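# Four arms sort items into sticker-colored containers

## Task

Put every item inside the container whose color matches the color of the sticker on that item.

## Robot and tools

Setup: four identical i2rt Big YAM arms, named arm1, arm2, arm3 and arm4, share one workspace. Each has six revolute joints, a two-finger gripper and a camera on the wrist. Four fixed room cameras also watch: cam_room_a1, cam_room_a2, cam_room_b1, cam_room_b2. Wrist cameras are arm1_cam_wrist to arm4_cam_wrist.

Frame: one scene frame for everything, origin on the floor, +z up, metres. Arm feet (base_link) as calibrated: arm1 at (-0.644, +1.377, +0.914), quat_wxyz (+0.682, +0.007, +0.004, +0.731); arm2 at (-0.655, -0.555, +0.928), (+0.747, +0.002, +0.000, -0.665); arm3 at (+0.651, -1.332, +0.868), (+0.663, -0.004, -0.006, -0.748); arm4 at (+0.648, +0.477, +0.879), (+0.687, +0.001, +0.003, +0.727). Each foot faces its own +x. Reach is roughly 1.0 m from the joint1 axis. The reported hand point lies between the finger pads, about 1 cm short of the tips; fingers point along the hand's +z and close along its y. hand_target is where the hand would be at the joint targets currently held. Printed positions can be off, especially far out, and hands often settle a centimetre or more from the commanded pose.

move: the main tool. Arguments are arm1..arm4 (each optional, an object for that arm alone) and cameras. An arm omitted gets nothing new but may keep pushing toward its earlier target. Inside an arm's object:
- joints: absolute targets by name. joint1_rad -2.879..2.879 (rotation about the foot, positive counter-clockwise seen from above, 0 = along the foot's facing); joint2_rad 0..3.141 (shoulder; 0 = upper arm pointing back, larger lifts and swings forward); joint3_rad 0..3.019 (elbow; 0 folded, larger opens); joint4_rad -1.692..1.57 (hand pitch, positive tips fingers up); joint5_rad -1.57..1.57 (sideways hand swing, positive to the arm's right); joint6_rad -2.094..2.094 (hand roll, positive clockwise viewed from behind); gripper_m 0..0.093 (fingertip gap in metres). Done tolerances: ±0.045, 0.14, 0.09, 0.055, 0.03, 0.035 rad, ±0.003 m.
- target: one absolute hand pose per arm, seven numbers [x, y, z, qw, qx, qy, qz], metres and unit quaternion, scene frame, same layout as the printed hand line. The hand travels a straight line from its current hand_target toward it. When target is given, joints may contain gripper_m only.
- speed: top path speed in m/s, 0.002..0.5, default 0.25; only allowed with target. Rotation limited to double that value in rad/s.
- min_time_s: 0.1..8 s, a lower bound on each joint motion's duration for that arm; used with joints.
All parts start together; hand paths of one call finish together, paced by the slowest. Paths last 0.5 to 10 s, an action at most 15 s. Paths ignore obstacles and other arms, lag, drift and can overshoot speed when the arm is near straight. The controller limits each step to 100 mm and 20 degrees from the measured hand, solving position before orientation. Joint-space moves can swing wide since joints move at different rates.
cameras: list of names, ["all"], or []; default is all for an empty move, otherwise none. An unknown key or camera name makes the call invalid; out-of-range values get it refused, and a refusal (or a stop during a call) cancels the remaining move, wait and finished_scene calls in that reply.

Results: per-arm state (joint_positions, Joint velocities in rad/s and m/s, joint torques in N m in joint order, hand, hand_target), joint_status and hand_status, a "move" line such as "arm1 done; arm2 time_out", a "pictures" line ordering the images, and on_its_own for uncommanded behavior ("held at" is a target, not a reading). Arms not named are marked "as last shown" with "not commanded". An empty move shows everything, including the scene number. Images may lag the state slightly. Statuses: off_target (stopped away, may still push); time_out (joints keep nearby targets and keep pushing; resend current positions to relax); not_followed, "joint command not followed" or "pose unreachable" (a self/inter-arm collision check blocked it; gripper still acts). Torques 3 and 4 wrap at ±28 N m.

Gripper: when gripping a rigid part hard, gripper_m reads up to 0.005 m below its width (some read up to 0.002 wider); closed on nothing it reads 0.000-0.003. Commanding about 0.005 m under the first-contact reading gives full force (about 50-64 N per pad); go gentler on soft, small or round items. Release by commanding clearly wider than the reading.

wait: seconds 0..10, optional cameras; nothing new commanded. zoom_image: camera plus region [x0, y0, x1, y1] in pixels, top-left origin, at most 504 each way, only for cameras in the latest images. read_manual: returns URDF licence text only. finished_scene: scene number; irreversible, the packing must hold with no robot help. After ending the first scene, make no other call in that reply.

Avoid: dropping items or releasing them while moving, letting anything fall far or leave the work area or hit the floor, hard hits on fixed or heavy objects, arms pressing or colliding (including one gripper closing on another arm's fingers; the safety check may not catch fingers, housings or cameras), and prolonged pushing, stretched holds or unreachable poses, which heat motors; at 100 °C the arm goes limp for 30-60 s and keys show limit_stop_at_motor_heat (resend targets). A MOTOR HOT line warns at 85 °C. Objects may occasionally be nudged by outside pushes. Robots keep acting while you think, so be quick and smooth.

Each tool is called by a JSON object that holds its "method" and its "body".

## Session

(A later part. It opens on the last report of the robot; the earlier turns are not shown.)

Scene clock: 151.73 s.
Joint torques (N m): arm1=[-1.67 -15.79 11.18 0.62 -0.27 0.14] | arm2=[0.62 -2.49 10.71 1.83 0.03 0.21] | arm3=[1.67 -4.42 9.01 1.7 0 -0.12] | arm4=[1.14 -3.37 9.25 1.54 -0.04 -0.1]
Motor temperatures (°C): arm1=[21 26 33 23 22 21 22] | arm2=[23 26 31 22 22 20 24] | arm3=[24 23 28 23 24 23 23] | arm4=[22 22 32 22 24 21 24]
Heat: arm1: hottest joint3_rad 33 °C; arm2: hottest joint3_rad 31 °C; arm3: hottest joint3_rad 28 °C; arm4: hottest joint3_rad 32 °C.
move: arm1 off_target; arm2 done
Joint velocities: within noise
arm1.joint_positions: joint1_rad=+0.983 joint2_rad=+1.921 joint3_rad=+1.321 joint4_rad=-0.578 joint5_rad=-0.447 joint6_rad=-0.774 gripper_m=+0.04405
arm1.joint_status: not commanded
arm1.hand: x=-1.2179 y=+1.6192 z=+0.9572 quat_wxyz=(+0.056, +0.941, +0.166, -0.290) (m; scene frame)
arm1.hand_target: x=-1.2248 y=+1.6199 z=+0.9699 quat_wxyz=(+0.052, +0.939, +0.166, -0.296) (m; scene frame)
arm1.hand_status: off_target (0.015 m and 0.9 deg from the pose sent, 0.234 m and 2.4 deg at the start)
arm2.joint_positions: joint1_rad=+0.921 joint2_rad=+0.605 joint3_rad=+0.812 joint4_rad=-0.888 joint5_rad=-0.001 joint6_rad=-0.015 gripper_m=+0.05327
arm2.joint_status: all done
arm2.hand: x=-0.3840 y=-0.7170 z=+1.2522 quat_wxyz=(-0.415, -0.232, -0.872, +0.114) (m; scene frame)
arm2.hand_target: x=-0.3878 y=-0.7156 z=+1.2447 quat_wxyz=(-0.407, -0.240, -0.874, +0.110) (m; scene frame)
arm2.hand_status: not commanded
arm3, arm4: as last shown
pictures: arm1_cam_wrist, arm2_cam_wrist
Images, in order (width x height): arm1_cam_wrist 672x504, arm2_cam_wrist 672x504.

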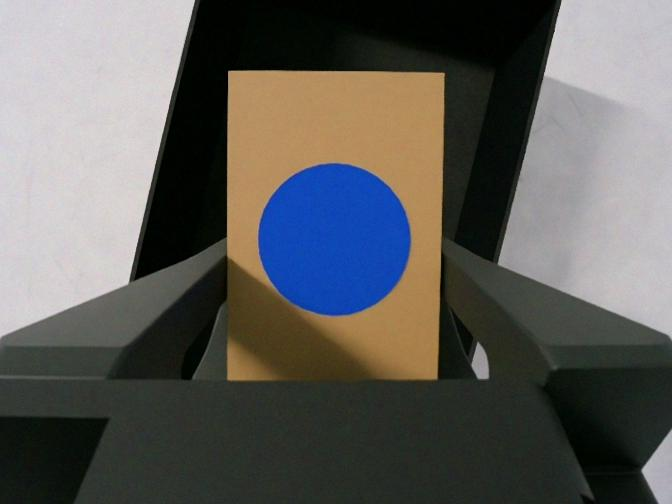

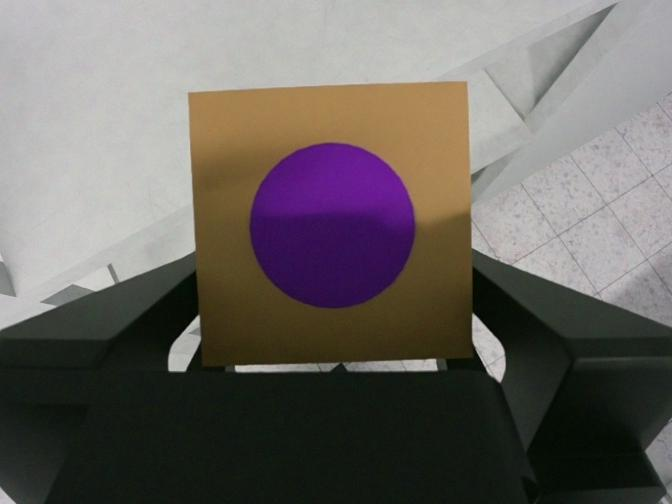

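{"method": "move", "body": {"arm1": {"joints":{"joint1_rad":-2.25,"joint2_rad":0.6,"joint3_rad":0.8,"joint4_rad":-0.9,"joint5_rad":0,"joint6_rad":0},"min_time_s":5}, "arm2": {"target":[-0.03,-0.927,1.12,-0.3921,-0.2422,-0.8808,0.1078],"speed":0.2}, "cameras": ["arm1_cam_wrist","arm2_cam_wrist","cam_room_a1"]}}

Scene clock: 164.23 s.
Joint torques (N m): arm1=[-2.2 1.08 11.88 1.26 0.05 0.14] | arm2=[0.79 -19.08 16.55 2.41 0.14 0.2] | arm3=[1.67 -4.37 8.99 1.68 0 -0.13] | arm4=[0.91 -3.84 9.1 1.54 -0.05 -0.08]
Motor temperatures (°C): arm1=[21 26 33 23 22 21 22] | arm2=[23 26 32 22 22 20 24] | arm3=[24 23 28 23 24 23 23] | arm4=[22 22 32 22 24 21 24]
Heat: arm1: hottest joint3_rad 33 °C; arm2: hottest joint3_rad 32 °C; arm3: hottest joint3_rad 28 °C; arm4: hottest joint3_rad 32 °C.
move: arm1 done; arm2 off_target
Joint velocities: within noise
arm1.joint_positions: joint1_rad=-2.246 joint2_rad=+0.605 joint3_rad=+0.798 joint4_rad=-0.891 joint5_rad=-0.001 joint6_rad=-0.009 gripper_m=+0.04400
arm1.joint_status: all done
arm1.hand: x=-0.3811 y=+1.1974 z=+1.2250 quat_wxyz=(-0.396, -0.266, -0.870, +0.129) (m; scene frame)
arm1.hand_target: x=-0.3837 y=+1.1974 z=+1.2262 quat_wxyz=(-0.395, -0.272, -0.868, +0.128) (m; scene frame)
arm1.hand_status: not commanded
arm2.joint_positions: joint1_rad=+0.921 joint2_rad=+1.799 joint3_rad=+1.419 joint4_rad=-0.409 joint5_rad=+0.000 joint6_rad=-0.015 gripper_m=+0.05327
arm2.joint_status: not commanded
arm2.hand: x=-0.0503 y=-0.9137 z=+1.0941 quat_wxyz=(-0.367, -0.238, -0.894, +0.102) (m; scene frame)
arm2.hand_target: x=-0.0322 y=-0.9258 z=+1.1205 quat_wxyz=(-0.392, -0.242, -0.881, +0.108) (m; scene frame)
arm2.hand_status: off_target (0.036 m and 3.3 deg from the pose sent, 0.432 m and 3.1 deg at the start)
arm3, arm4: as last shown
pictures: arm1_cam_wrist, arm2_cam_wrist, cam_room_a1
Images, in order (width x height): arm1_cam_wrist 672x504, arm2_cam_wrist 672x504, cam_room_a1 672x504.

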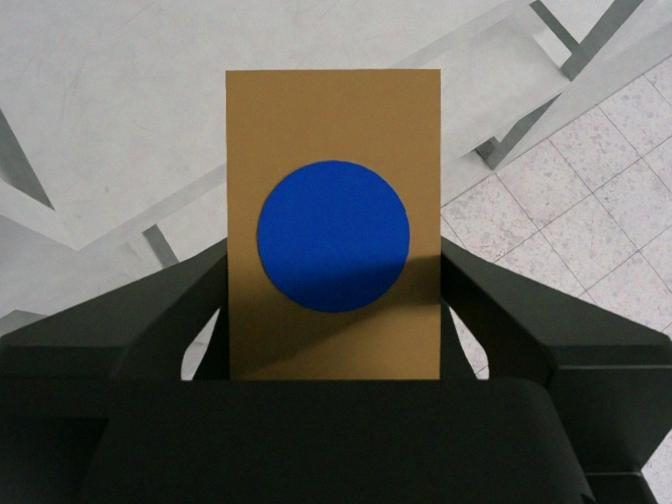

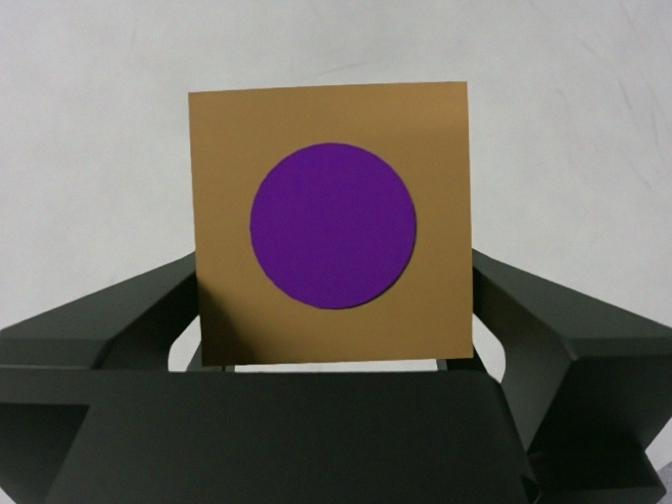

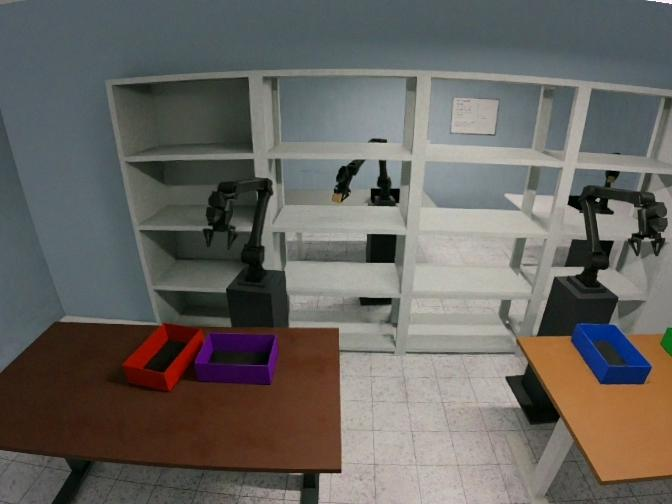

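{"method": "move", "body": {"arm1": {"target":[-0.032,0.943,1.125,-0.388,-0.2745,-0.871,0.1228],"speed":0.2}, "arm2": {"target":[-0.035,-0.924,1.045,-0.2979,-0.2521,-0.917,0.0819],"speed":0.1}, "cameras": ["arm2_cam_wrist","cam_room_a1"]}}

{"method": "zoom_image", "body": {"camera": "cam_room_a1", "region": [260, 130, 420, 250]}}

Scene clock: 173.40 s.
Joint torques (N m): arm1=[-2.78 -16.21 17.43 1.21 -0.03 0.14] | arm2=[0.67 -19.19 16.17 1.4 0.15 0.21] | arm3=[1.67 -4.25 9.06 1.72 -0.01 -0.12] | arm4=[0.67 -4.01 9.09 1.42 -0.04 -0.07]
Motor temperatures (°C): arm1=[21 25 34 23 22 21 22] | arm2=[23 26 34 22 22 20 24] | arm3=[24 23 28 23 24 23 23] | arm4=[22 22 32 22 24 21 24]
Heat: arm1: hottest joint3_rad 34 °C; arm2: hottest joint3_rad 34 °C; arm3: hottest joint3_rad 28 °C; arm4: hottest joint3_rad 32 °C.
move: arm1 off_target; arm2 off_target
Joint velocities: within noise
arm1.joint_positions: joint1_rad=-2.250 joint2_rad=+1.837 joint3_rad=+1.523 joint4_rad=-0.463 joint5_rad=-0.010 joint6_rad=-0.009 gripper_m=+0.04400
arm1.joint_status: not commanded
arm1.hand: x=-0.0444 y=+0.9610 z=+1.0898 quat_wxyz=(-0.362, -0.271, -0.884, +0.114) (m; scene frame)
arm1.hand_target: x=-0.0343 y=+0.9445 z=+1.1252 quat_wxyz=(-0.388, -0.275, -0.871, +0.123) (m; scene frame)
arm1.hand_status: off_target (0.041 m and 3.5 deg from the pose sent, 0.443 m and 1.5 deg at the start)
arm2.joint_positions: joint1_rad=+0.921 joint2_rad=+1.907 joint3_rad=+1.483 joint4_rad=-0.546 joint5_rad=+0.000 joint6_rad=-0.015 gripper_m=+0.05327
arm2.joint_status: not commanded
arm2.hand: x=-0.0533 y=-0.9116 z=+1.0318 quat_wxyz=(-0.285, -0.246, -0.923, +0.079) (m; scene frame)
arm2.hand_target: x=-0.0364 y=-0.9233 z=+1.0454 quat_wxyz=(-0.299, -0.252, -0.917, +0.082) (m; scene frame)
arm2.hand_status: off_target (0.026 m and 1.8 deg from the pose sent, 0.052 m and 8.8 deg at the start)
arm3, arm4: as last shown
pictures: arm2_cam_wrist, cam_room_a1
Images, in order (width x height): arm2_cam_wrist 672x504, cam_room_a1 672x504.

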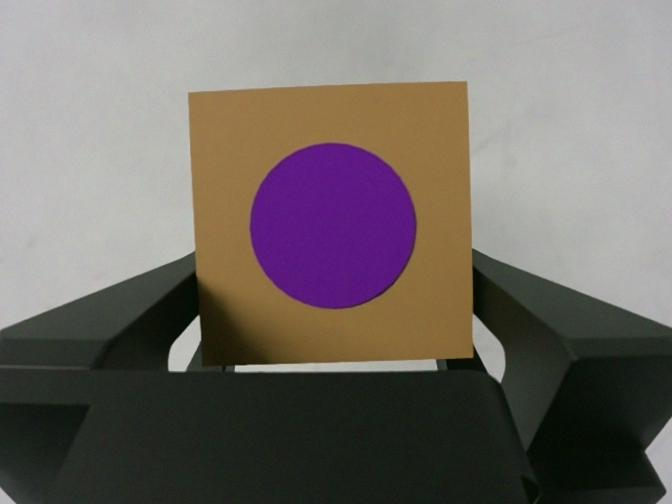

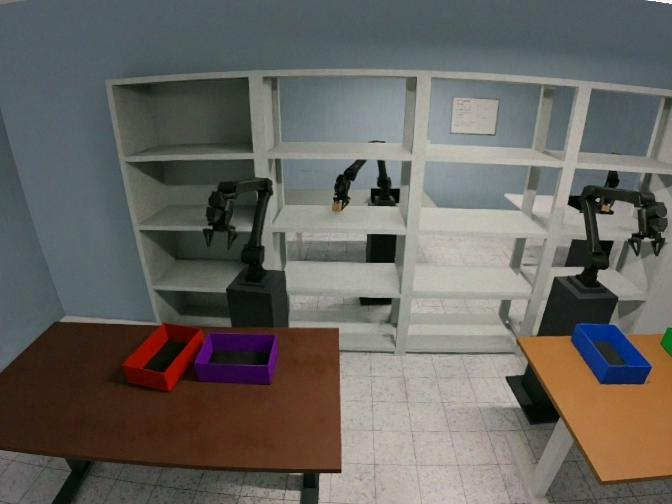

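Scaled by 3.150.

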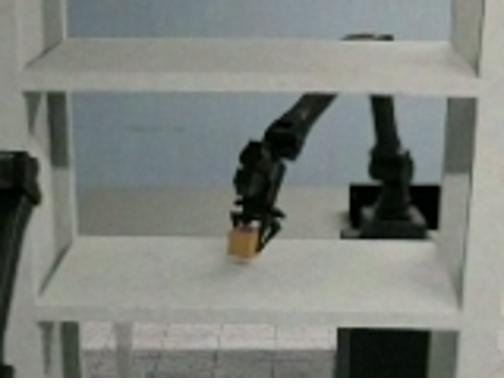

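{"method": "move", "body": {"arm1": {"target":[-0.034,0.945,1.055,-0.2947,-0.286,-0.907,0.0929],"speed":0.1}, "arm2": {"target":[-0.037,-0.923,1.028,-0.2979,-0.2521,-0.917,0.0819],"speed":0.06}, "cameras": []}}

{"method": "move", "body": {"arm1": {"target":[-0.034,0.945,1.035,-0.2947,-0.286,-0.907,0.0929],"speed":0.06}, "arm2": {"target":[-0.037,-0.923,1.016,-0.2979,-0.2521,-0.917,0.0819],"speed":0.06}, "cameras": ["cam_room_a1","arm2_cam_wrist"]}}

{"method": "zoom_image", "body": {"camera": "cam_room_a1", "region": [260, 130, 420, 250]}}

Scene clock: 180.20 s.
Joint torques (N m): arm1=[-2.49 -16.79 17.06 0.84 -0.02 0.08] | arm2=[0.73 -19.14 13.94 2.84 0.14 0.2] | arm3=[1.79 -4.31 9.01 1.74 -0.01 -0.13] | arm4=[0.38 -4.54 9.03 1.44 -0.05 -0.12]
Motor temperatures (°C): arm1=[21 26 35 23 22 21 22] | arm2=[23 26 35 22 22 20 24] | arm3=[24 23 28 23 24 23 23] | arm4=[22 22 32 22 24 21 24]
Heat: arm1: hottest joint3_rad 35 °C; arm2: hottest joint3_rad 35 °C; arm3: hottest joint3_rad 28 °C; arm4: hottest joint3_rad 32 °C.
move: arm1 off_target; arm2 off_target
Joint velocities: within noise
arm1.joint_positions: joint1_rad=-2.250 joint2_rad=+1.948 joint3_rad=+1.608 joint4_rad=-0.639 joint5_rad=-0.010 joint6_rad=-0.009 gripper_m=+0.04400
arm1.joint_status: not commanded
arm1.hand: x=-0.0487 y=+0.9635 z=+1.0280 quat_wxyz=(-0.272, -0.282, -0.916, +0.085) (m; scene frame)
arm1.hand_target: x=-0.0359 y=+0.9462 z=+1.0553 quat_wxyz=(-0.295, -0.286, -0.907, +0.093) (m; scene frame)
arm1.hand_status: off_target (0.036 m and 3.0 deg from the pose sent, 0.040 m and 8.7 deg at the start)
arm2.joint_positions: joint1_rad=+0.921 joint2_rad=+1.919 joint3_rad=+1.483 joint4_rad=-0.542 joint5_rad=+0.000 joint6_rad=-0.015 gripper_m=+0.05327
arm2.joint_status: not commanded
arm2.hand: x=-0.0528 y=-0.9119 z=+1.0247 quat_wxyz=(-0.282, -0.246, -0.924, +0.078) (m; scene frame)
arm2.hand_target: x=-0.0379 y=-0.9226 z=+1.0283 quat_wxyz=(-0.298, -0.252, -0.917, +0.082) (m; scene frame)
arm2.hand_status: off_target (0.020 m and 2.2 deg from the pose sent, 0.020 m and 1.8 deg at the start)
arm3, arm4: as last shown
pictures: none
No camera images: "cameras" was empty.

Scene clock: 181.20 s.
Joint torques (N m): arm1=[-2.73 -16.91 14.84 1.96 -0.04 0.1] | arm2=[0.62 -19.55 12.86 2.86 0.13 0.2] | arm3=[1.61 -4.37 9.03 1.73 0 -0.11] | arm4=[0.5 -3.66 9.09 1.54 -0.04 -0.1]
Motor temperatures (°C): arm1=[21 26 36 23 22 21 22] | arm2=[23 26 36 22 22 20 24] | arm3=[24 23 28 23 24 23 23] | arm4=[22 22 32 22 24 21 24]
Heat: arm1: hottest joint3_rad 36 °C; arm2: hottest joint3_rad 36 °C; arm3: hottest joint3_rad 28 °C; arm4: hottest joint3_rad 32 °C.
move: arm1 off_target; arm2 off_target
Joint velocities: within noise
arm1.joint_positions: joint1_rad=-2.250 joint2_rad=+1.966 joint3_rad=+1.608 joint4_rad=-0.626 joint5_rad=-0.010 joint6_rad=-0.009 gripper_m=+0.04400
arm1.joint_status: not commanded
arm1.hand: x=-0.0470 y=+0.9622 z=+1.0173 quat_wxyz=(-0.269, -0.282, -0.917, +0.085) (m; scene frame)
arm1.hand_target: x=-0.0354 y=+0.9458 z=+1.0355 quat_wxyz=(-0.295, -0.286, -0.907, +0.093) (m; scene frame)
arm1.hand_status: off_target (0.028 m and 3.3 deg from the pose sent, 0.025 m and 3.0 deg at the start)
arm2.joint_positions: joint1_rad=+0.921 joint2_rad=+1.935 joint3_rad=+1.483 joint4_rad=-0.516 joint5_rad=+0.000 joint6_rad=-0.015 gripper_m=+0.05327
arm2.joint_status: not commanded
arm2.hand: x=-0.0488 y=-0.9142 z=+1.0171 quat_wxyz=(-0.286, -0.246, -0.923, +0.079) (m; scene frame)
arm2.hand_target: x=-0.0376 y=-0.9227 z=+1.0162 quat_wxyz=(-0.298, -0.252, -0.917, +0.082) (m; scene frame)
arm2.hand_status: off_target (0.015 m and 1.7 deg from the pose sent, 0.021 m and 2.2 deg at the start)
arm3, arm4: as last shown
pictures: arm2_cam_wrist, cam_room_a1
Images, in order (width x height): arm2_cam_wrist 672x504, cam_room_a1 672x504.

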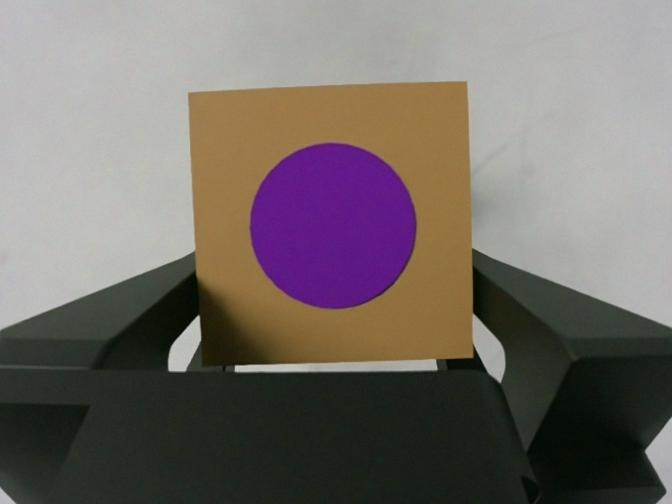

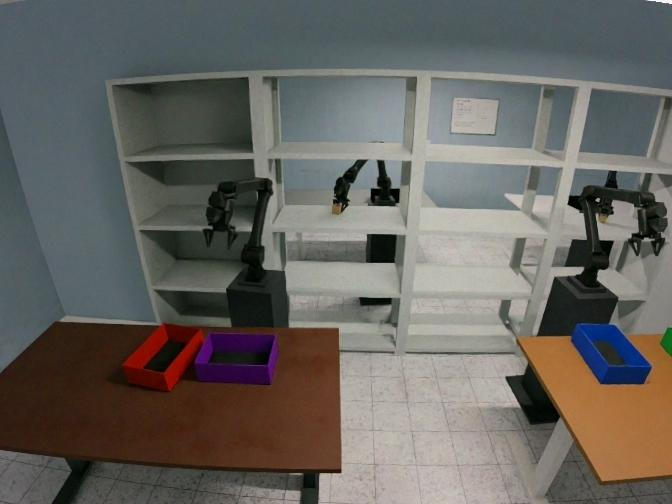

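Scaled by 3.150.

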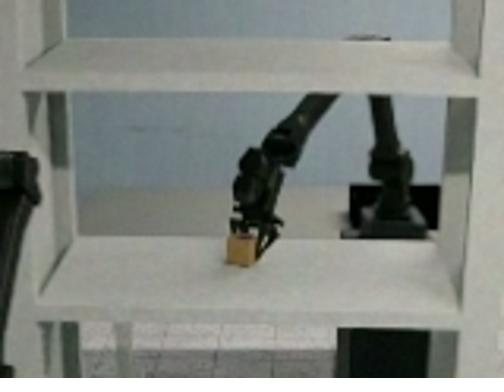

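{"method": "move", "body": {"arm1": {"target":[-0.034,0.945,1.022,-0.2947,-0.286,-0.907,0.0929],"speed":0.06}, "arm2": {"target":[-0.037,-0.923,1.004,-0.2979,-0.2521,-0.917,0.0819],"speed":0.06}, "cameras": []}}

{"method": "move", "body": {"arm1": {"target":[-0.034,0.945,1.012,-0.2947,-0.286,-0.907,0.0929],"speed":0.06}, "arm2": {"target":[-0.037,-0.923,0.994,-0.2979,-0.2521,-0.917,0.0819],"speed":0.06}, "cameras": ["cam_room_a1","cam_room_a2","arm1_cam_wrist","arm2_cam_wrist"]}}

{"method": "zoom_image", "body": {"camera": "cam_room_a1", "region": [300, 170, 380, 230]}}

{"method": "zoom_image", "body": {"camera": "cam_room_a2", "region": [350, 150, 430, 210]}}

Scene clock: 188.43 s.
Joint torques (N m): arm1=[-2.73 -16.67 13.49 2.11 -0.04 0.08] | arm2=[0.67 -19.31 11.82 2.82 0.13 0.2] | arm3=[1.73 -4.54 9.01 1.7 0 -0.13] | arm4=[0.56 -3.96 9.09 1.52 -0.04 -0.08]
Motor temperatures (°C): arm1=[21 26 37 23 22 21 22] | arm2=[23 26 36 22 22 20 24] | arm3=[24 23 28 23 24 23 23] | arm4=[22 22 32 22 24 21 24]
Heat: arm1: hottest joint3_rad 37 °C; arm2: hottest joint3_rad 36 °C; arm3: hottest joint3_rad 28 °C; arm4: hottest joint3_rad 32 °C.
move: arm1 off_target; arm2 off_target
Joint velocities: within noise
arm1.joint_positions: joint1_rad=-2.250 joint2_rad=+1.978 joint3_rad=+1.608 joint4_rad=-0.598 joint5_rad=-0.010 joint6_rad=-0.009 gripper_m=+0.04400
arm1.joint_status: not commanded
arm1.hand: x=-0.0425 y=+0.9590 z=+1.0123 quat_wxyz=(-0.277, -0.281, -0.915, +0.087) (m; scene frame)
arm1.hand_target: x=-0.0348 y=+0.9454 z=+1.0223 quat_wxyz=(-0.295, -0.286, -0.907, +0.093) (m; scene frame)
arm1.hand_status: off_target (0.019 m and 2.4 deg from the pose sent, 0.022 m and 3.3 deg at the start)
arm2.joint_positions: joint1_rad=+0.921 joint2_rad=+1.946 joint3_rad=+1.483 joint4_rad=-0.487 joint5_rad=+0.001 joint6_rad=-0.014 gripper_m=+0.05327
arm2.joint_status: not commanded
arm2.hand: x=-0.0442 y=-0.9170 z=+1.0139 quat_wxyz=(-0.295, -0.245, -0.920, +0.081) (m; scene frame)
arm2.hand_target: x=-0.0375 y=-0.9228 z=+1.0041 quat_wxyz=(-0.298, -0.252, -0.917, +0.082) (m; scene frame)
arm2.hand_status: off_target (0.014 m and 1.0 deg from the pose sent, 0.020 m and 1.7 deg at the start)
arm3, arm4: as last shown
pictures: none
No camera images: "cameras" was empty.

Scene clock: 189.40 s.
Joint torques (N m): arm1=[-3.31 -17.67 12.57 2.06 -0.01 0.06] | arm2=[0.67 -18.73 10.92 2.89 0.14 0.21] | arm3=[1.67 -4.42 9.02 1.69 -0.02 -0.12] | arm4=[1.14 -3.78 9.13 1.52 -0.04 -0.09]
Motor temperatures (°C): arm1=[21 26 37 23 22 21 22] | arm2=[23 26 36 22 22 20 24] | arm3=[24 23 28 23 24 23 23] | arm4=[22 22 32 22 24 21 24]
Heat: arm1: hottest joint3_rad 37 °C; arm2: hottest joint3_rad 36 °C; arm3: hottest joint3_rad 28 °C; arm4: hottest joint3_rad 32 °C.
move: arm1 off_target; arm2 off_target
Joint velocities: within noise
arm1.joint_positions: joint1_rad=-2.250 joint2_rad=+1.988 joint3_rad=+1.608 joint4_rad=-0.576 joint5_rad=-0.010 joint6_rad=-0.009 gripper_m=+0.04400
arm1.joint_status: not commanded
arm1.hand: x=-0.0391 y=+0.9566 z=+1.0082 quat_wxyz=(-0.282, -0.281, -0.913, +0.089) (m; scene frame)
arm1.hand_target: x=-0.0345 y=+0.9452 z=+1.0122 quat_wxyz=(-0.295, -0.286, -0.907, +0.093) (m; scene frame)
arm1.hand_status: off_target (0.013 m and 1.8 deg from the pose sent, 0.016 m and 2.4 deg at the start)
arm2.joint_positions: joint1_rad=+0.921 joint2_rad=+1.951 joint3_rad=+1.483 joint4_rad=-0.466 joint5_rad=+0.001 joint6_rad=-0.014 gripper_m=+0.05327
arm2.joint_status: not commanded
arm2.hand: x=-0.0406 y=-0.9191 z=+1.0139 quat_wxyz=(-0.302, -0.244, -0.918, +0.083) (m; scene frame)
arm2.hand_target: x=-0.0378 y=-0.9226 z=+0.9942 quat_wxyz=(-0.298, -0.252, -0.917, +0.082) (m; scene frame)
arm2.hand_status: off_target (0.021 m and 1.0 deg from the pose sent, 0.022 m and 1.0 deg at the start)
arm3, arm4: as last shown
pictures: arm1_cam_wrist, arm2_cam_wrist, cam_room_a1, cam_room_a2
Images, in order (width x height): arm1_cam_wrist 672x504, arm2_cam_wrist 672x504, cam_room_a1 672x504, cam_room_a2 672x504.

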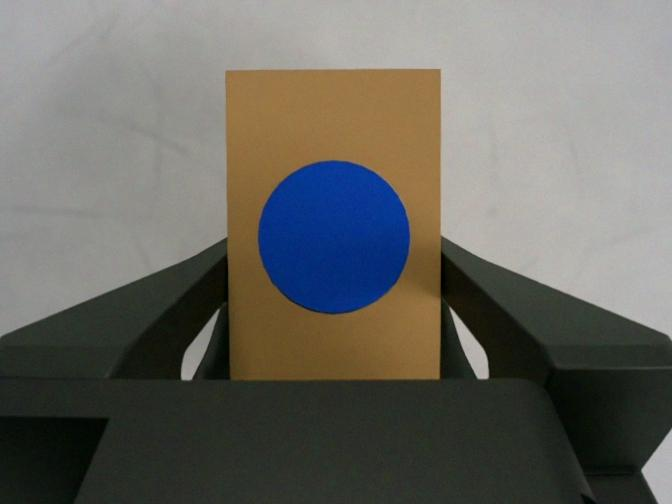

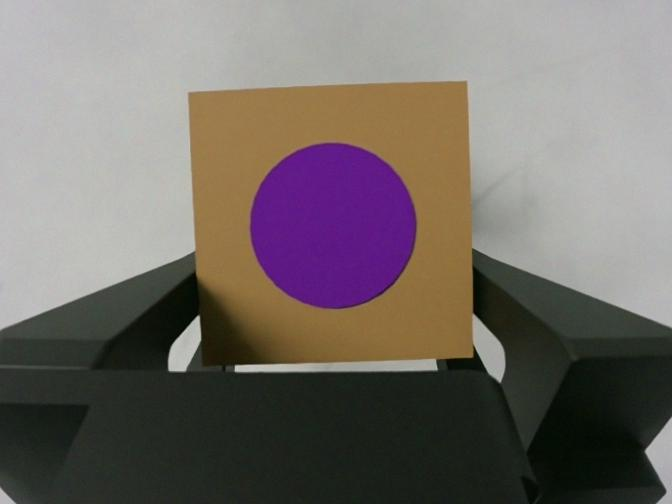

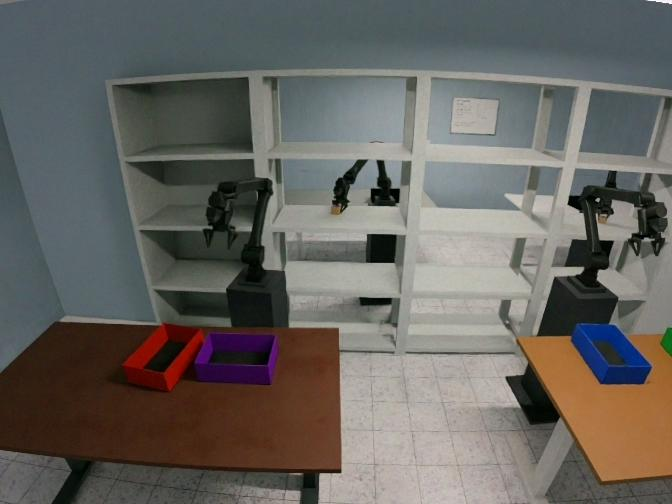

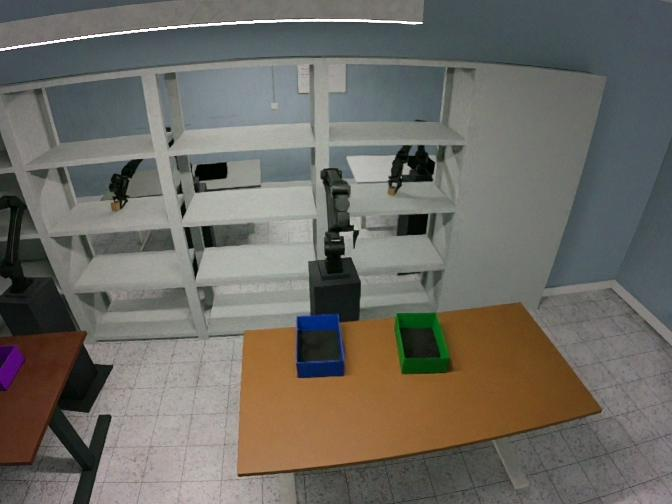

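Scaled by 6.300.

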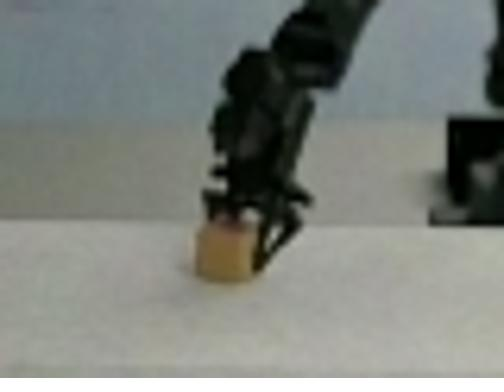

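Scaled by 6.300.

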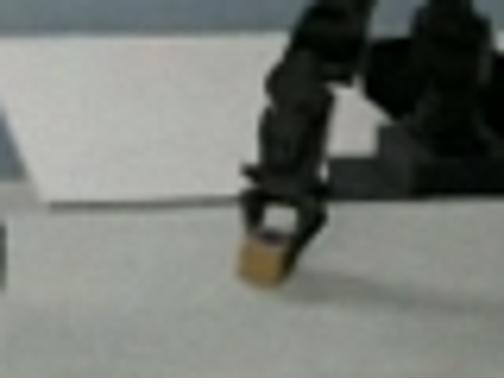

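{"method": "move", "body": {"arm1": {"target":[-0.034,0.945,0.999,-0.2947,-0.286,-0.907,0.0929],"speed":0.06}, "arm2": {"target":[-0.041,-0.919,1.009,-0.2979,-0.2521,-0.917,0.0819],"speed":0.06}, "cameras": []}}

{"method": "move", "body": {"arm1": {"target":[-0.034,0.945,0.988,-0.2947,-0.286,-0.907,0.0929],"speed":0.06}, "arm2": {"joints":{"gripper_m":0.085}}, "cameras": ["arm1_cam_wrist","arm2_cam_wrist"]}}

Scene clock: 194.27 s.
Joint torques (N m): arm1=[-2.61 -16.97 11.34 2.19 -0.01 0.08] | arm2=[0.85 -21.3 10.73 1.8 0.2 0.21] | arm3=[1.67 -4.42 9.02 1.73 -0.01 -0.13] | arm4=[0.79 -4.01 9.14 1.55 -0.05 -0.1]
Motor temperatures (°C): arm1=[21 26 37 23 22 21 22] | arm2=[23 26 35 22 22 20 24] | arm3=[24 23 29 23 24 23 23] | arm4=[22 22 32 22 24 21 24]
Heat: arm1: hottest joint3_rad 37 °C; arm2: hottest joint3_rad 35 °C; arm3: hottest joint3_rad 29 °C; arm4: hottest joint3_rad 32 °C.
move: arm1 off_target; arm2 done
Joint velocities: within noise
arm1.joint_positions: joint1_rad=-2.250 joint2_rad=+1.996 joint3_rad=+1.608 joint4_rad=-0.548 joint5_rad=-0.010 joint6_rad=-0.009 gripper_m=+0.04400
arm1.joint_status: not commanded
arm1.hand: x=-0.0346 y=+0.9535 z=+1.0068 quat_wxyz=(-0.291, -0.280, -0.910, +0.092) (m; scene frame)
arm1.hand_target: x=-0.0344 y=+0.9452 z=+0.9991 quat_wxyz=(-0.295, -0.286, -0.907, +0.093) (m; scene frame)
arm1.hand_status: off_target (0.012 m and 0.9 deg from the pose sent, 0.016 m and 1.8 deg at the start)
arm2.joint_positions: joint1_rad=+0.921 joint2_rad=+1.951 joint3_rad=+1.483 joint4_rad=-0.466 joint5_rad=+0.001 joint6_rad=-0.013 gripper_m=+0.05327
arm2.joint_status: not commanded
arm2.hand: x=-0.0406 y=-0.9191 z=+1.0139 quat_wxyz=(-0.302, -0.245, -0.917, +0.083) (m; scene frame)
arm2.hand_target: x=-0.0411 y=-0.9191 z=+1.0090 quat_wxyz=(-0.298, -0.252, -0.917, +0.082) (m; scene frame)
arm2.hand_status: done (0.005 m and 1.0 deg from the pose sent, 0.005 m and 1.0 deg at the start)
arm3.joint_positions: joint1_rad=+1.543 joint2_rad=+0.897 joint3_rad=+1.104 joint4_rad=-1.215 joint5_rad=+0.001 joint6_rad=+0.008 gripper_m=+0.09397
arm3.joint_status: not commanded
arm3.hand: x=+0.9914 y=-1.3788 z=+1.2064 quat_wxyz=(-0.278, -0.073, -0.957, +0.027) (m; scene frame)
arm3.hand_target: x=+0.9951 y=-1.3765 z=+1.2052 quat_wxyz=(-0.282, -0.066, -0.957, +0.026) (m; scene frame)
arm3.hand_status: not commanded
arm4.joint_positions: joint1_rad=-1.651 joint2_rad=+0.892 joint3_rad=+1.097 joint4_rad=-1.217 joint5_rad=+0.004 joint6_rad=+0.014 gripper_m=+0.09396
arm4.joint_status: not commanded
arm4.hand: x=+0.9919 y=+0.4691 z=+1.2131 quat_wxyz=(-0.274, -0.019, -0.962, +0.005) (m; scene frame)
arm4.hand_target: x=+0.9974 y=+0.4701 z=+1.2142 quat_wxyz=(-0.279, -0.011, -0.960, +0.005) (m; scene frame)
arm4.hand_status: not commanded
pictures: none
No camera images: "cameras" was empty.

Scene clock: 195.23 s.
Joint torques (N m): arm1=[-2.2 -16.09 10.22 2.03 0.01 0.1] | arm2=[0.85 -21.3 10.71 1.8 0.15 0.21] | arm3=[1.73 -4.48 9.01 1.73 0 -0.13] | arm4=[0.73 -3.9 9.2 1.61 -0.08 -0.07]
Motor temperatures (°C): arm1=[21 26 37 23 22 21 22] | arm2=[23 26 35 22 22 20 24] | arm3=[24 23 29 23 24 23 23] | arm4=[22 22 32 22 24 21 24]
Heat: arm1: hottest joint3_rad 37 °C; arm2: hottest joint3_rad 35 °C; arm3: hottest joint3_rad 29 °C; arm4: hottest joint3_rad 32 °C.
move: arm1 off_target; arm2 done
Joint velocities: within noise
arm1.joint_positions: joint1_rad=-2.250 joint2_rad=+2.000 joint3_rad=+1.606 joint4_rad=-0.523 joint5_rad=-0.010 joint6_rad=-0.009 gripper_m=+0.04400
arm1.joint_status: not commanded
arm1.hand: x=-0.0311 y=+0.9510 z=+1.0068 quat_wxyz=(-0.300, -0.279, -0.907, +0.094) (m; scene frame)
arm1.hand_target: x=-0.0346 y=+0.9454 z=+0.9883 quat_wxyz=(-0.295, -0.286, -0.907, +0.093) (m; scene frame)
arm1.hand_status: off_target (0.020 m and 1.1 deg from the pose sent, 0.021 m and 0.9 deg at the start)
arm2.joint_positions: joint1_rad=+0.921 joint2_rad=+1.951 joint3_rad=+1.483 joint4_rad=-0.466 joint5_rad=+0.002 joint6_rad=-0.013 gripper_m=+0.08493
arm2.joint_status: all done
arm2.hand: x=-0.0407 y=-0.9193 z=+1.0139 quat_wxyz=(-0.302, -0.245, -0.917, +0.084) (m; scene frame)
arm2.hand_target: x=-0.0411 y=-0.9191 z=+1.0090 quat_wxyz=(-0.298, -0.252, -0.917, +0.082) (m; scene frame)
arm2.hand_status: not commanded
arm3, arm4: as last shown
pictures: arm1_cam_wrist, arm2_cam_wrist
Images, in order (width x height): arm1_cam_wrist 672x504, arm2_cam_wrist 672x504.

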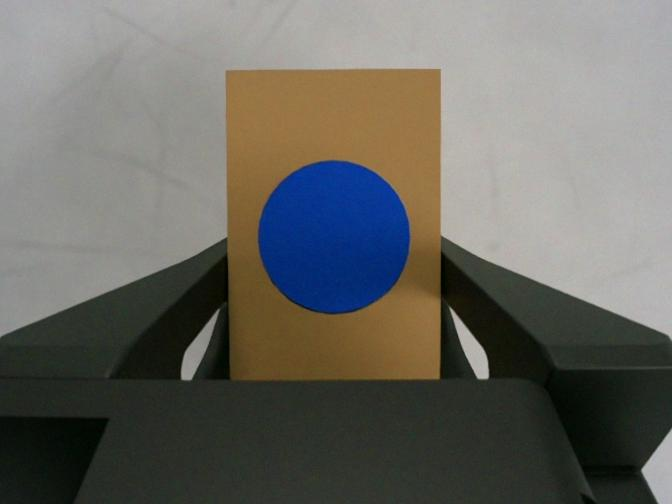

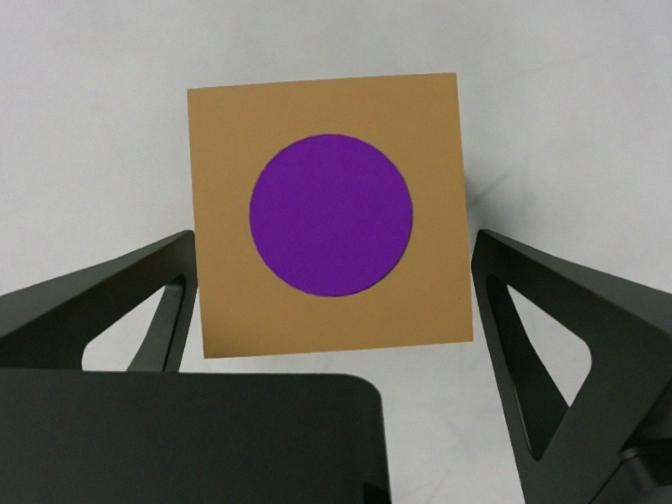

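{"method": "move", "body": {"arm1": {"target":[-0.031,0.950,1.002,-0.2947,-0.286,-0.907,0.0929],"speed":0.06}, "arm2": {"target":[-0.0907,-0.889,1.097,-0.2979,-0.2521,-0.917,0.0839],"speed":0.12}, "cameras": ["arm2_cam_wrist"]}}

{"method": "move", "body": {"arm1": {"joints":{"gripper_m":0.075}}, "arm2": {"target":[-0.38,-0.715,1.17,-0.2979,-0.2521,-0.917,0.0839],"speed":0.25}, "arm4": {"joints":{"joint1_rad":0.904,"joint2_rad":0.8,"joint3_rad":1.0,"joint4_rad":-0.95},"min_time_s":4}, "arm3": {"joints":{"joint1_rad":-1.987,"joint2_rad":0.8,"joint3_rad":1.0,"joint4_rad":-0.95},"min_time_s":5}, "cameras": ["arm1_cam_wrist","arm2_cam_wrist","arm3_cam_wrist","arm4_cam_wrist"]}}

Scene clock: 207.40 s.
Joint torques (N m): arm1=[-1.61 -17.67 11.52 0.91 0.15 0.1] | arm2=[0.97 -19.72 9.88 1.37 0.16 0.22] | arm3=[1.85 -4.42 9.01 1.72 -0.01 -0.13] | arm4=[1.14 -4.01 9.11 1.43 -0.05 -0.07]
Motor temperatures (°C): arm1=[21 27 35 23 22 21 22] | arm2=[23 26 35 22 22 20 24] | arm3=[24 23 29 23 24 23 23] | arm4=[22 22 32 22 24 21 24]
Heat: arm1: hottest joint3_rad 35 °C; arm2: hottest joint3_rad 35 °C; arm3: hottest joint3_rad 29 °C; arm4: hottest joint3_rad 32 °C.
move: arm1 done; arm2 off_target
Joint velocities: within noise
arm1.joint_positions: joint1_rad=-2.250 joint2_rad=+2.000 joint3_rad=+1.606 joint4_rad=-0.523 joint5_rad=-0.009 joint6_rad=-0.002 gripper_m=+0.04400
arm1.joint_status: not commanded
arm1.hand: x=-0.0312 y=+0.9509 z=+1.0068 quat_wxyz=(-0.300, -0.282, -0.906, +0.094) (m; scene frame)
arm1.hand_target: x=-0.0311 y=+0.9501 z=+1.0020 quat_wxyz=(-0.295, -0.286, -0.907, +0.093) (m; scene frame)
arm1.hand_status: done (0.005 m and 0.8 deg from the pose sent, 0.005 m and 1.1 deg at the start)
arm2.joint_positions: joint1_rad=+0.921 joint2_rad=+1.733 joint3_rad=+1.413 joint4_rad=-0.596 joint5_rad=+0.007 joint6_rad=-0.013 gripper_m=+0.08493
arm2.joint_status: not commanded
arm2.hand: x=-0.0848 y=-0.8947 z=+1.1039 quat_wxyz=(-0.309, -0.245, -0.915, +0.088) (m; scene frame)
arm2.hand_target: x=-0.0906 y=-0.8892 z=+1.0970 quat_wxyz=(-0.298, -0.252, -0.917, +0.084) (m; scene frame)
arm2.hand_status: off_target (0.011 m and 1.6 deg from the pose sent, 0.102 m and 0.9 deg at the start)
arm3, arm4: as last shown
pictures: arm2_cam_wrist
Images, in order (width x height): arm2_cam_wrist 672x504.

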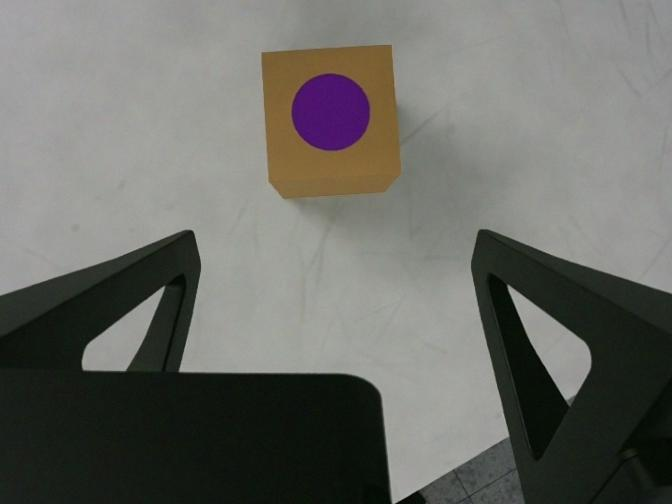

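Scene clock: 212.73 s.
Joint torques (N m): arm1=[-1.79 -17.32 11.56 1.07 0.11 0.11] | arm2=[1.55 -2.84 10.48 1.4 0.17 0.21] | arm3=[0.79 -4.89 9.03 2.17 0.02 -0.11] | arm4=[0.44 -4.78 9.13 1.78 0.01 -0.08]
Motor temperatures (°C): arm1=[21 27 35 23 22 21 22] | arm2=[23 26 35 22 22 20 24] | arm3=[24 23 29 23 24 23 23] | arm4=[22 22 33 22 24 21 24]
Heat: arm1: hottest joint3_rad 35 °C; arm2: hottest joint3_rad 35 °C; arm3: hottest joint3_rad 29 °C; arm4: hottest joint3_rad 33 °C.
move: arm1 done; arm2 off_target; arm3 done; arm4 done
Joint velocities: within noise
arm1.joint_positions: joint1_rad=-2.250 joint2_rad=+2.000 joint3_rad=+1.606 joint4_rad=-0.523 joint5_rad=-0.007 joint6_rad=-0.002 gripper_m=+0.07496
arm1.joint_status: all done
arm1.hand: x=-0.0314 y=+0.9506 z=+1.0065 quat_wxyz=(-0.300, -0.282, -0.906, +0.095) (m; scene frame)
arm1.hand_target: x=-0.0312 y=+0.9500 z=+1.0018 quat_wxyz=(-0.295, -0.286, -0.907, +0.093) (m; scene frame)
arm1.hand_status: not commanded
arm2.joint_positions: joint1_rad=+0.934 joint2_rad=+0.737 joint3_rad=+0.774 joint4_rad=-0.940 joint5_rad=+0.019 joint6_rad=+0.003 gripper_m=+0.08493
arm2.joint_status: not commanded
arm2.hand: x=-0.3776 y=-0.7195 z=+1.1829 quat_wxyz=(-0.315, -0.248, -0.912, +0.091) (m; scene frame)
arm2.hand_target: x=-0.3802 y=-0.7150 z=+1.1702 quat_wxyz=(-0.298, -0.252, -0.917, +0.084) (m; scene frame)
arm2.hand_status: off_target (0.014 m and 2.2 deg from the pose sent, 0.352 m and 1.6 deg at the start)
arm3.joint_positions: joint1_rad=-1.979 joint2_rad=+0.809 joint3_rad=+1.007 joint4_rad=-0.967 joint5_rad=+0.000 joint6_rad=+0.007 gripper_m=+0.09399
arm3.joint_status: all done
arm3.hand: x=+0.3379 y=-1.1434 z=+1.2187 quat_wxyz=(+0.095, -0.889, +0.246, +0.375) (m; scene frame)
arm3.hand_target: x=+0.3394 y=-1.1409 z=+1.2209 quat_wxyz=(+0.100, -0.885, +0.246, +0.382) (m; scene frame)
arm3.hand_status: not commanded
arm4.joint_positions: joint1_rad=+0.906 joint2_rad=+0.812 joint3_rad=+1.001 joint4_rad=-0.968 joint5_rad=+0.002 joint6_rad=+0.013 gripper_m=+0.09398
arm4.joint_status: all done
arm4.hand: x=+0.3528 y=+0.6863 z=+1.2289 quat_wxyz=(-0.112, +0.878, -0.284, -0.369) (m; scene frame)
arm4.hand_target: x=+0.3526 y=+0.6866 z=+1.2360 quat_wxyz=(-0.118, +0.874, -0.276, -0.382) (m; scene frame)
arm4.hand_status: not commanded
pictures: arm1_cam_wrist, arm2_cam_wrist, arm3_cam_wrist, arm4_cam_wrist
Images, in order (width x height): arm1_cam_wrist 672x504, arm2_cam_wrist 672x504, arm3_cam_wrist 672x504, arm4_cam_wrist 672x504.

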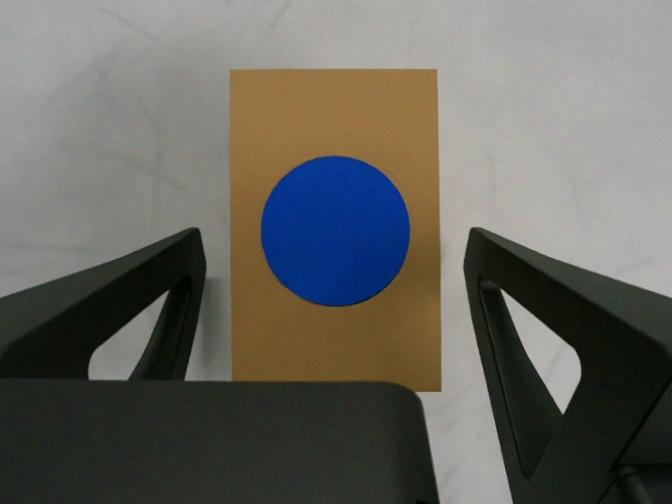

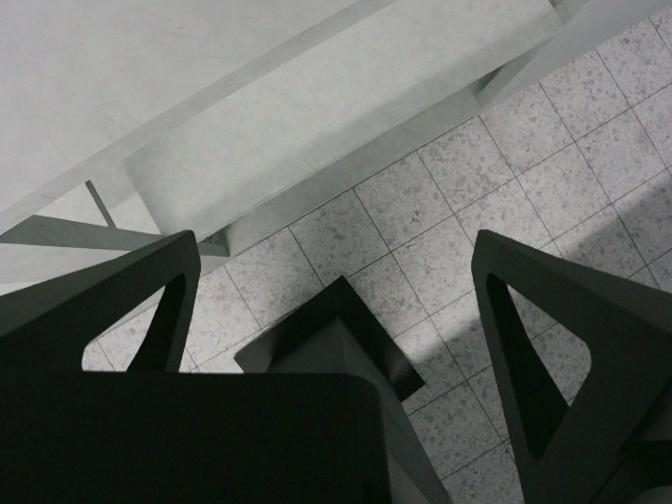

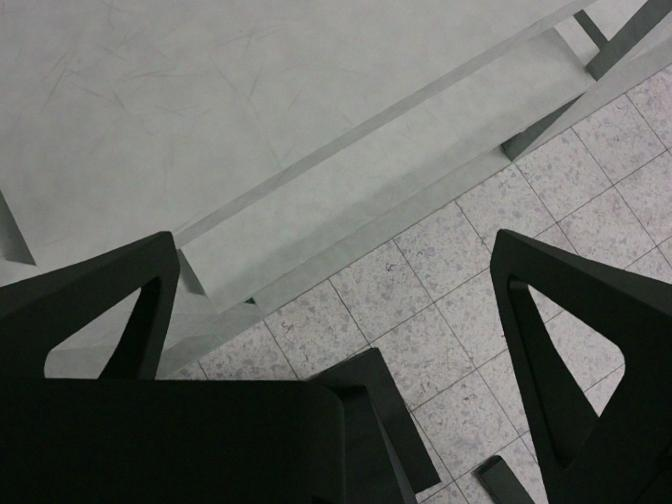

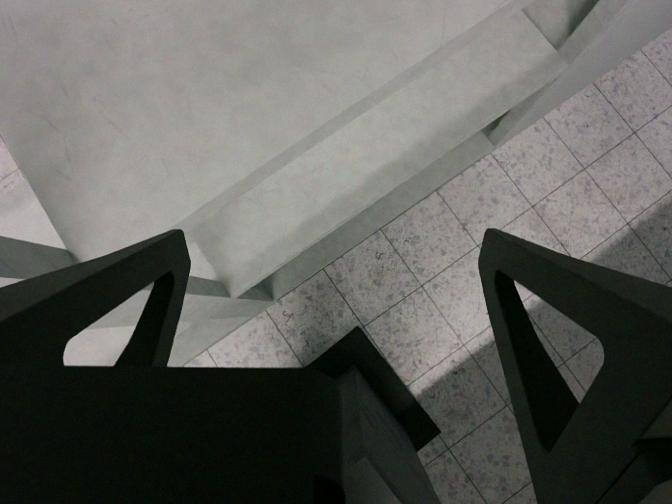

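{"method": "move", "body": {"arm1": {"target":[-0.080,0.985,1.092,-0.2947,-0.286,-0.907,0.0929],"speed":0.15}, "arm3": {"target":[0.057,-0.977,1.105,0.1058,-0.8843,0.2433,0.3844],"speed":0.2}, "cameras": ["arm1_cam_wrist","arm3_cam_wrist"]}}

{"method": "move", "body": {"arm1": {"target":[-0.38,1.19,1.16,-0.2947,-0.286,-0.907,0.0929],"speed":0.25}, "arm4": {"target":[0.05,0.913,1.105,-0.1223,0.8712,-0.2747,-0.3879],"speed":0.2}, "cameras": ["arm3_cam_wrist","arm4_cam_wrist"]}}

Scene clock: 230.40 s.
Joint torques (N m): arm1=[-1.79 -17.44 10.99 0.88 0.04 0.09] | arm2=[1.49 -2.78 10.44 1.42 0.16 0.21] | arm3=[1.55 -18.73 13.9 1.85 0.12 -0.12] | arm4=[0.97 -5.07 9.25 1.87 0.01 -0.08]
Motor temperatures (°C): arm1=[21 27 35 23 22 21 22] | arm2=[23 26 34 22 22 20 23] | arm3=[24 23 29 23 24 23 23] | arm4=[22 22 35 22 24 21 24]
Heat: arm1: hottest joint3_rad 35 °C; arm2: hottest joint3_rad 34 °C; arm3: hottest joint3_rad 29 °C; arm4: hottest joint3_rad 35 °C.
move: arm1 off_target; arm3 off_target
Joint velocities: within noise
arm1.joint_positions: joint1_rad=-2.250 joint2_rad=+1.800 joint3_rad=+1.516 joint4_rad=-0.651 joint5_rad=-0.007 joint6_rad=-0.001 gripper_m=+0.07496
arm1.joint_status: not commanded
arm1.hand: x=-0.0769 y=+0.9830 z=+1.0817 quat_wxyz=(-0.292, -0.284, -0.909, +0.092) (m; scene frame)
arm1.hand_target: x=-0.0799 y=+0.9849 z=+1.0919 quat_wxyz=(-0.295, -0.286, -0.907, +0.093) (m; scene frame)
arm1.hand_status: off_target (0.011 m and 0.5 deg from the pose sent, 0.104 m and 0.8 deg at the start)
arm2, arm4: as last shown
arm3.joint_positions: joint1_rad=-1.979 joint2_rad=+1.685 joint3_rad=+1.400 joint4_rad=-0.522 joint5_rad=+0.010 joint6_rad=+0.004 gripper_m=+0.09399
arm3.joint_status: not commanded
arm3.hand: x=+0.0731 y=-0.9883 z=+1.0745 quat_wxyz=(+0.095, -0.896, +0.249, +0.356) (m; scene frame)
arm3.hand_target: x=+0.0589 y=-0.9782 z=+1.1053 quat_wxyz=(+0.106, -0.884, +0.243, +0.384) (m; scene frame)
arm3.hand_status: off_target (0.036 m and 3.7 deg from the pose sent, 0.346 m and 1.8 deg at the start)
pictures: arm1_cam_wrist, arm3_cam_wrist
Images, in order (width x height): arm1_cam_wrist 672x504, arm3_cam_wrist 672x504.

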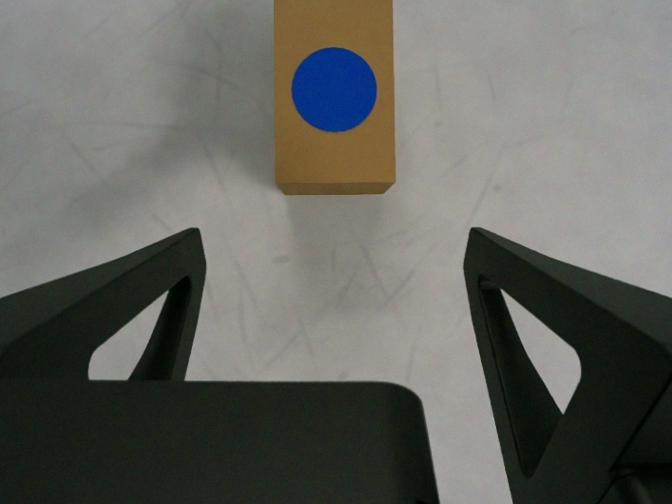

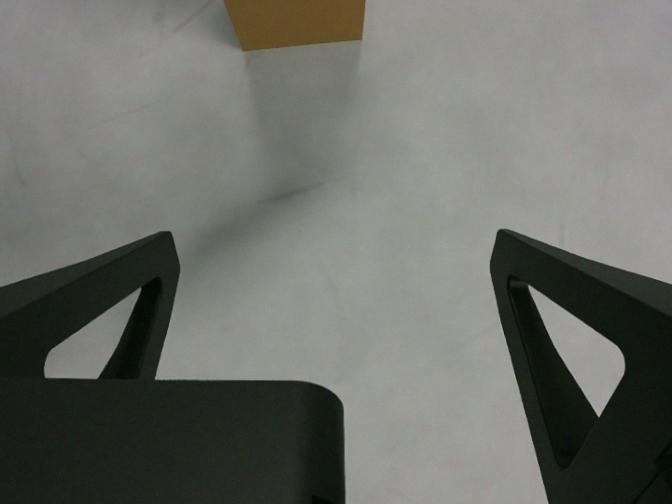

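Scene clock: 233.10 s.
Joint torques (N m): arm1=[-2.55 0.15 11.74 0.99 -0.09 -0.05] | arm2=[1.44 -2.9 10.51 1.4 0.17 0.21] | arm3=[1.49 -18.61 13.9 1.85 0.12 -0.12] | arm4=[0.67 -19.9 12.83 1.44 -0.09 -0.07]
Motor temperatures (°C): arm1=[21 27 35 23 22 21 22] | arm2=[23 26 34 22 22 20 23] | arm3=[24 23 29 23 24 23 23] | arm4=[22 22 35 22 24 21 24]
Heat: arm1: hottest joint3_rad 35 °C; arm2: hottest joint3_rad 34 °C; arm3: hottest joint3_rad 29 °C; arm4: hottest joint3_rad 35 °C.
move: arm1 done; arm4 off_target
Joint velocities: within noise
arm1.joint_positions: joint1_rad=-2.259 joint2_rad=+0.739 joint3_rad=+0.775 joint4_rad=-0.949 joint5_rad=-0.016 joint6_rad=-0.003 gripper_m=+0.07496
arm1.joint_status: not commanded
arm1.hand: x=-0.3771 y=+1.1920 z=+1.1630 quat_wxyz=(-0.303, -0.284, -0.905, +0.093) (m; scene frame)
arm1.hand_target: x=-0.3800 y=+1.1901 z=+1.1600 quat_wxyz=(-0.295, -0.286, -0.907, +0.093) (m; scene frame)
arm1.hand_status: done (0.005 m and 1.0 deg from the pose sent, 0.375 m and 0.5 deg at the start)
arm2, arm3: as last shown
arm4.joint_positions: joint1_rad=+0.892 joint2_rad=+1.812 joint3_rad=+1.536 joint4_rad=-0.509 joint5_rad=-0.006 joint6_rad=-0.003 gripper_m=+0.09398
arm4.joint_status: not commanded
arm4.hand: x=+0.0625 y=+0.8978 z=+1.0831 quat_wxyz=(-0.113, +0.880, -0.281, -0.367) (m; scene frame)
arm4.hand_target: x=+0.0515 y=+0.9121 z=+1.1052 quat_wxyz=(-0.123, +0.871, -0.275, -0.388) (m; scene frame)
arm4.hand_status: off_target (0.029 m and 2.9 deg from the pose sent, 0.398 m and 2.8 deg at the start)
pictures: arm3_cam_wrist, arm4_cam_wrist
Images, in order (width x height): arm3_cam_wrist 672x504, arm4_cam_wrist 672x504.

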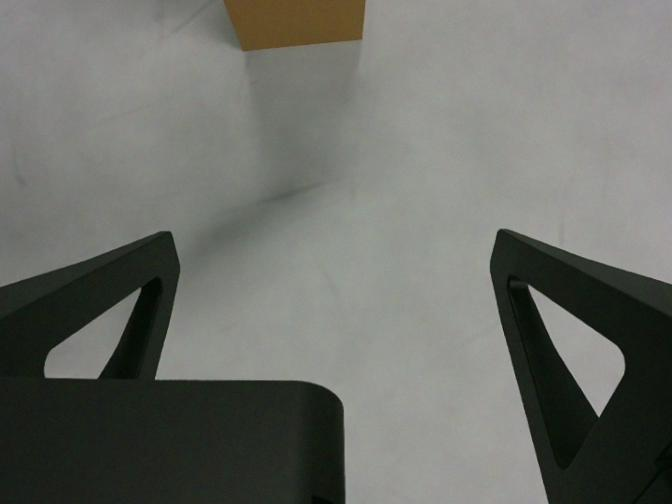

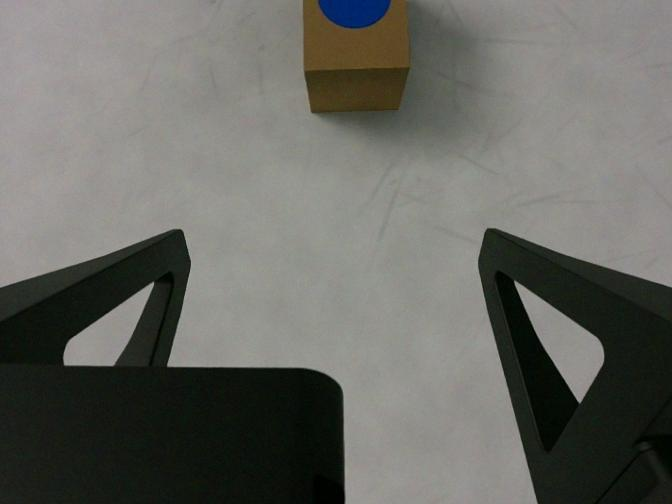

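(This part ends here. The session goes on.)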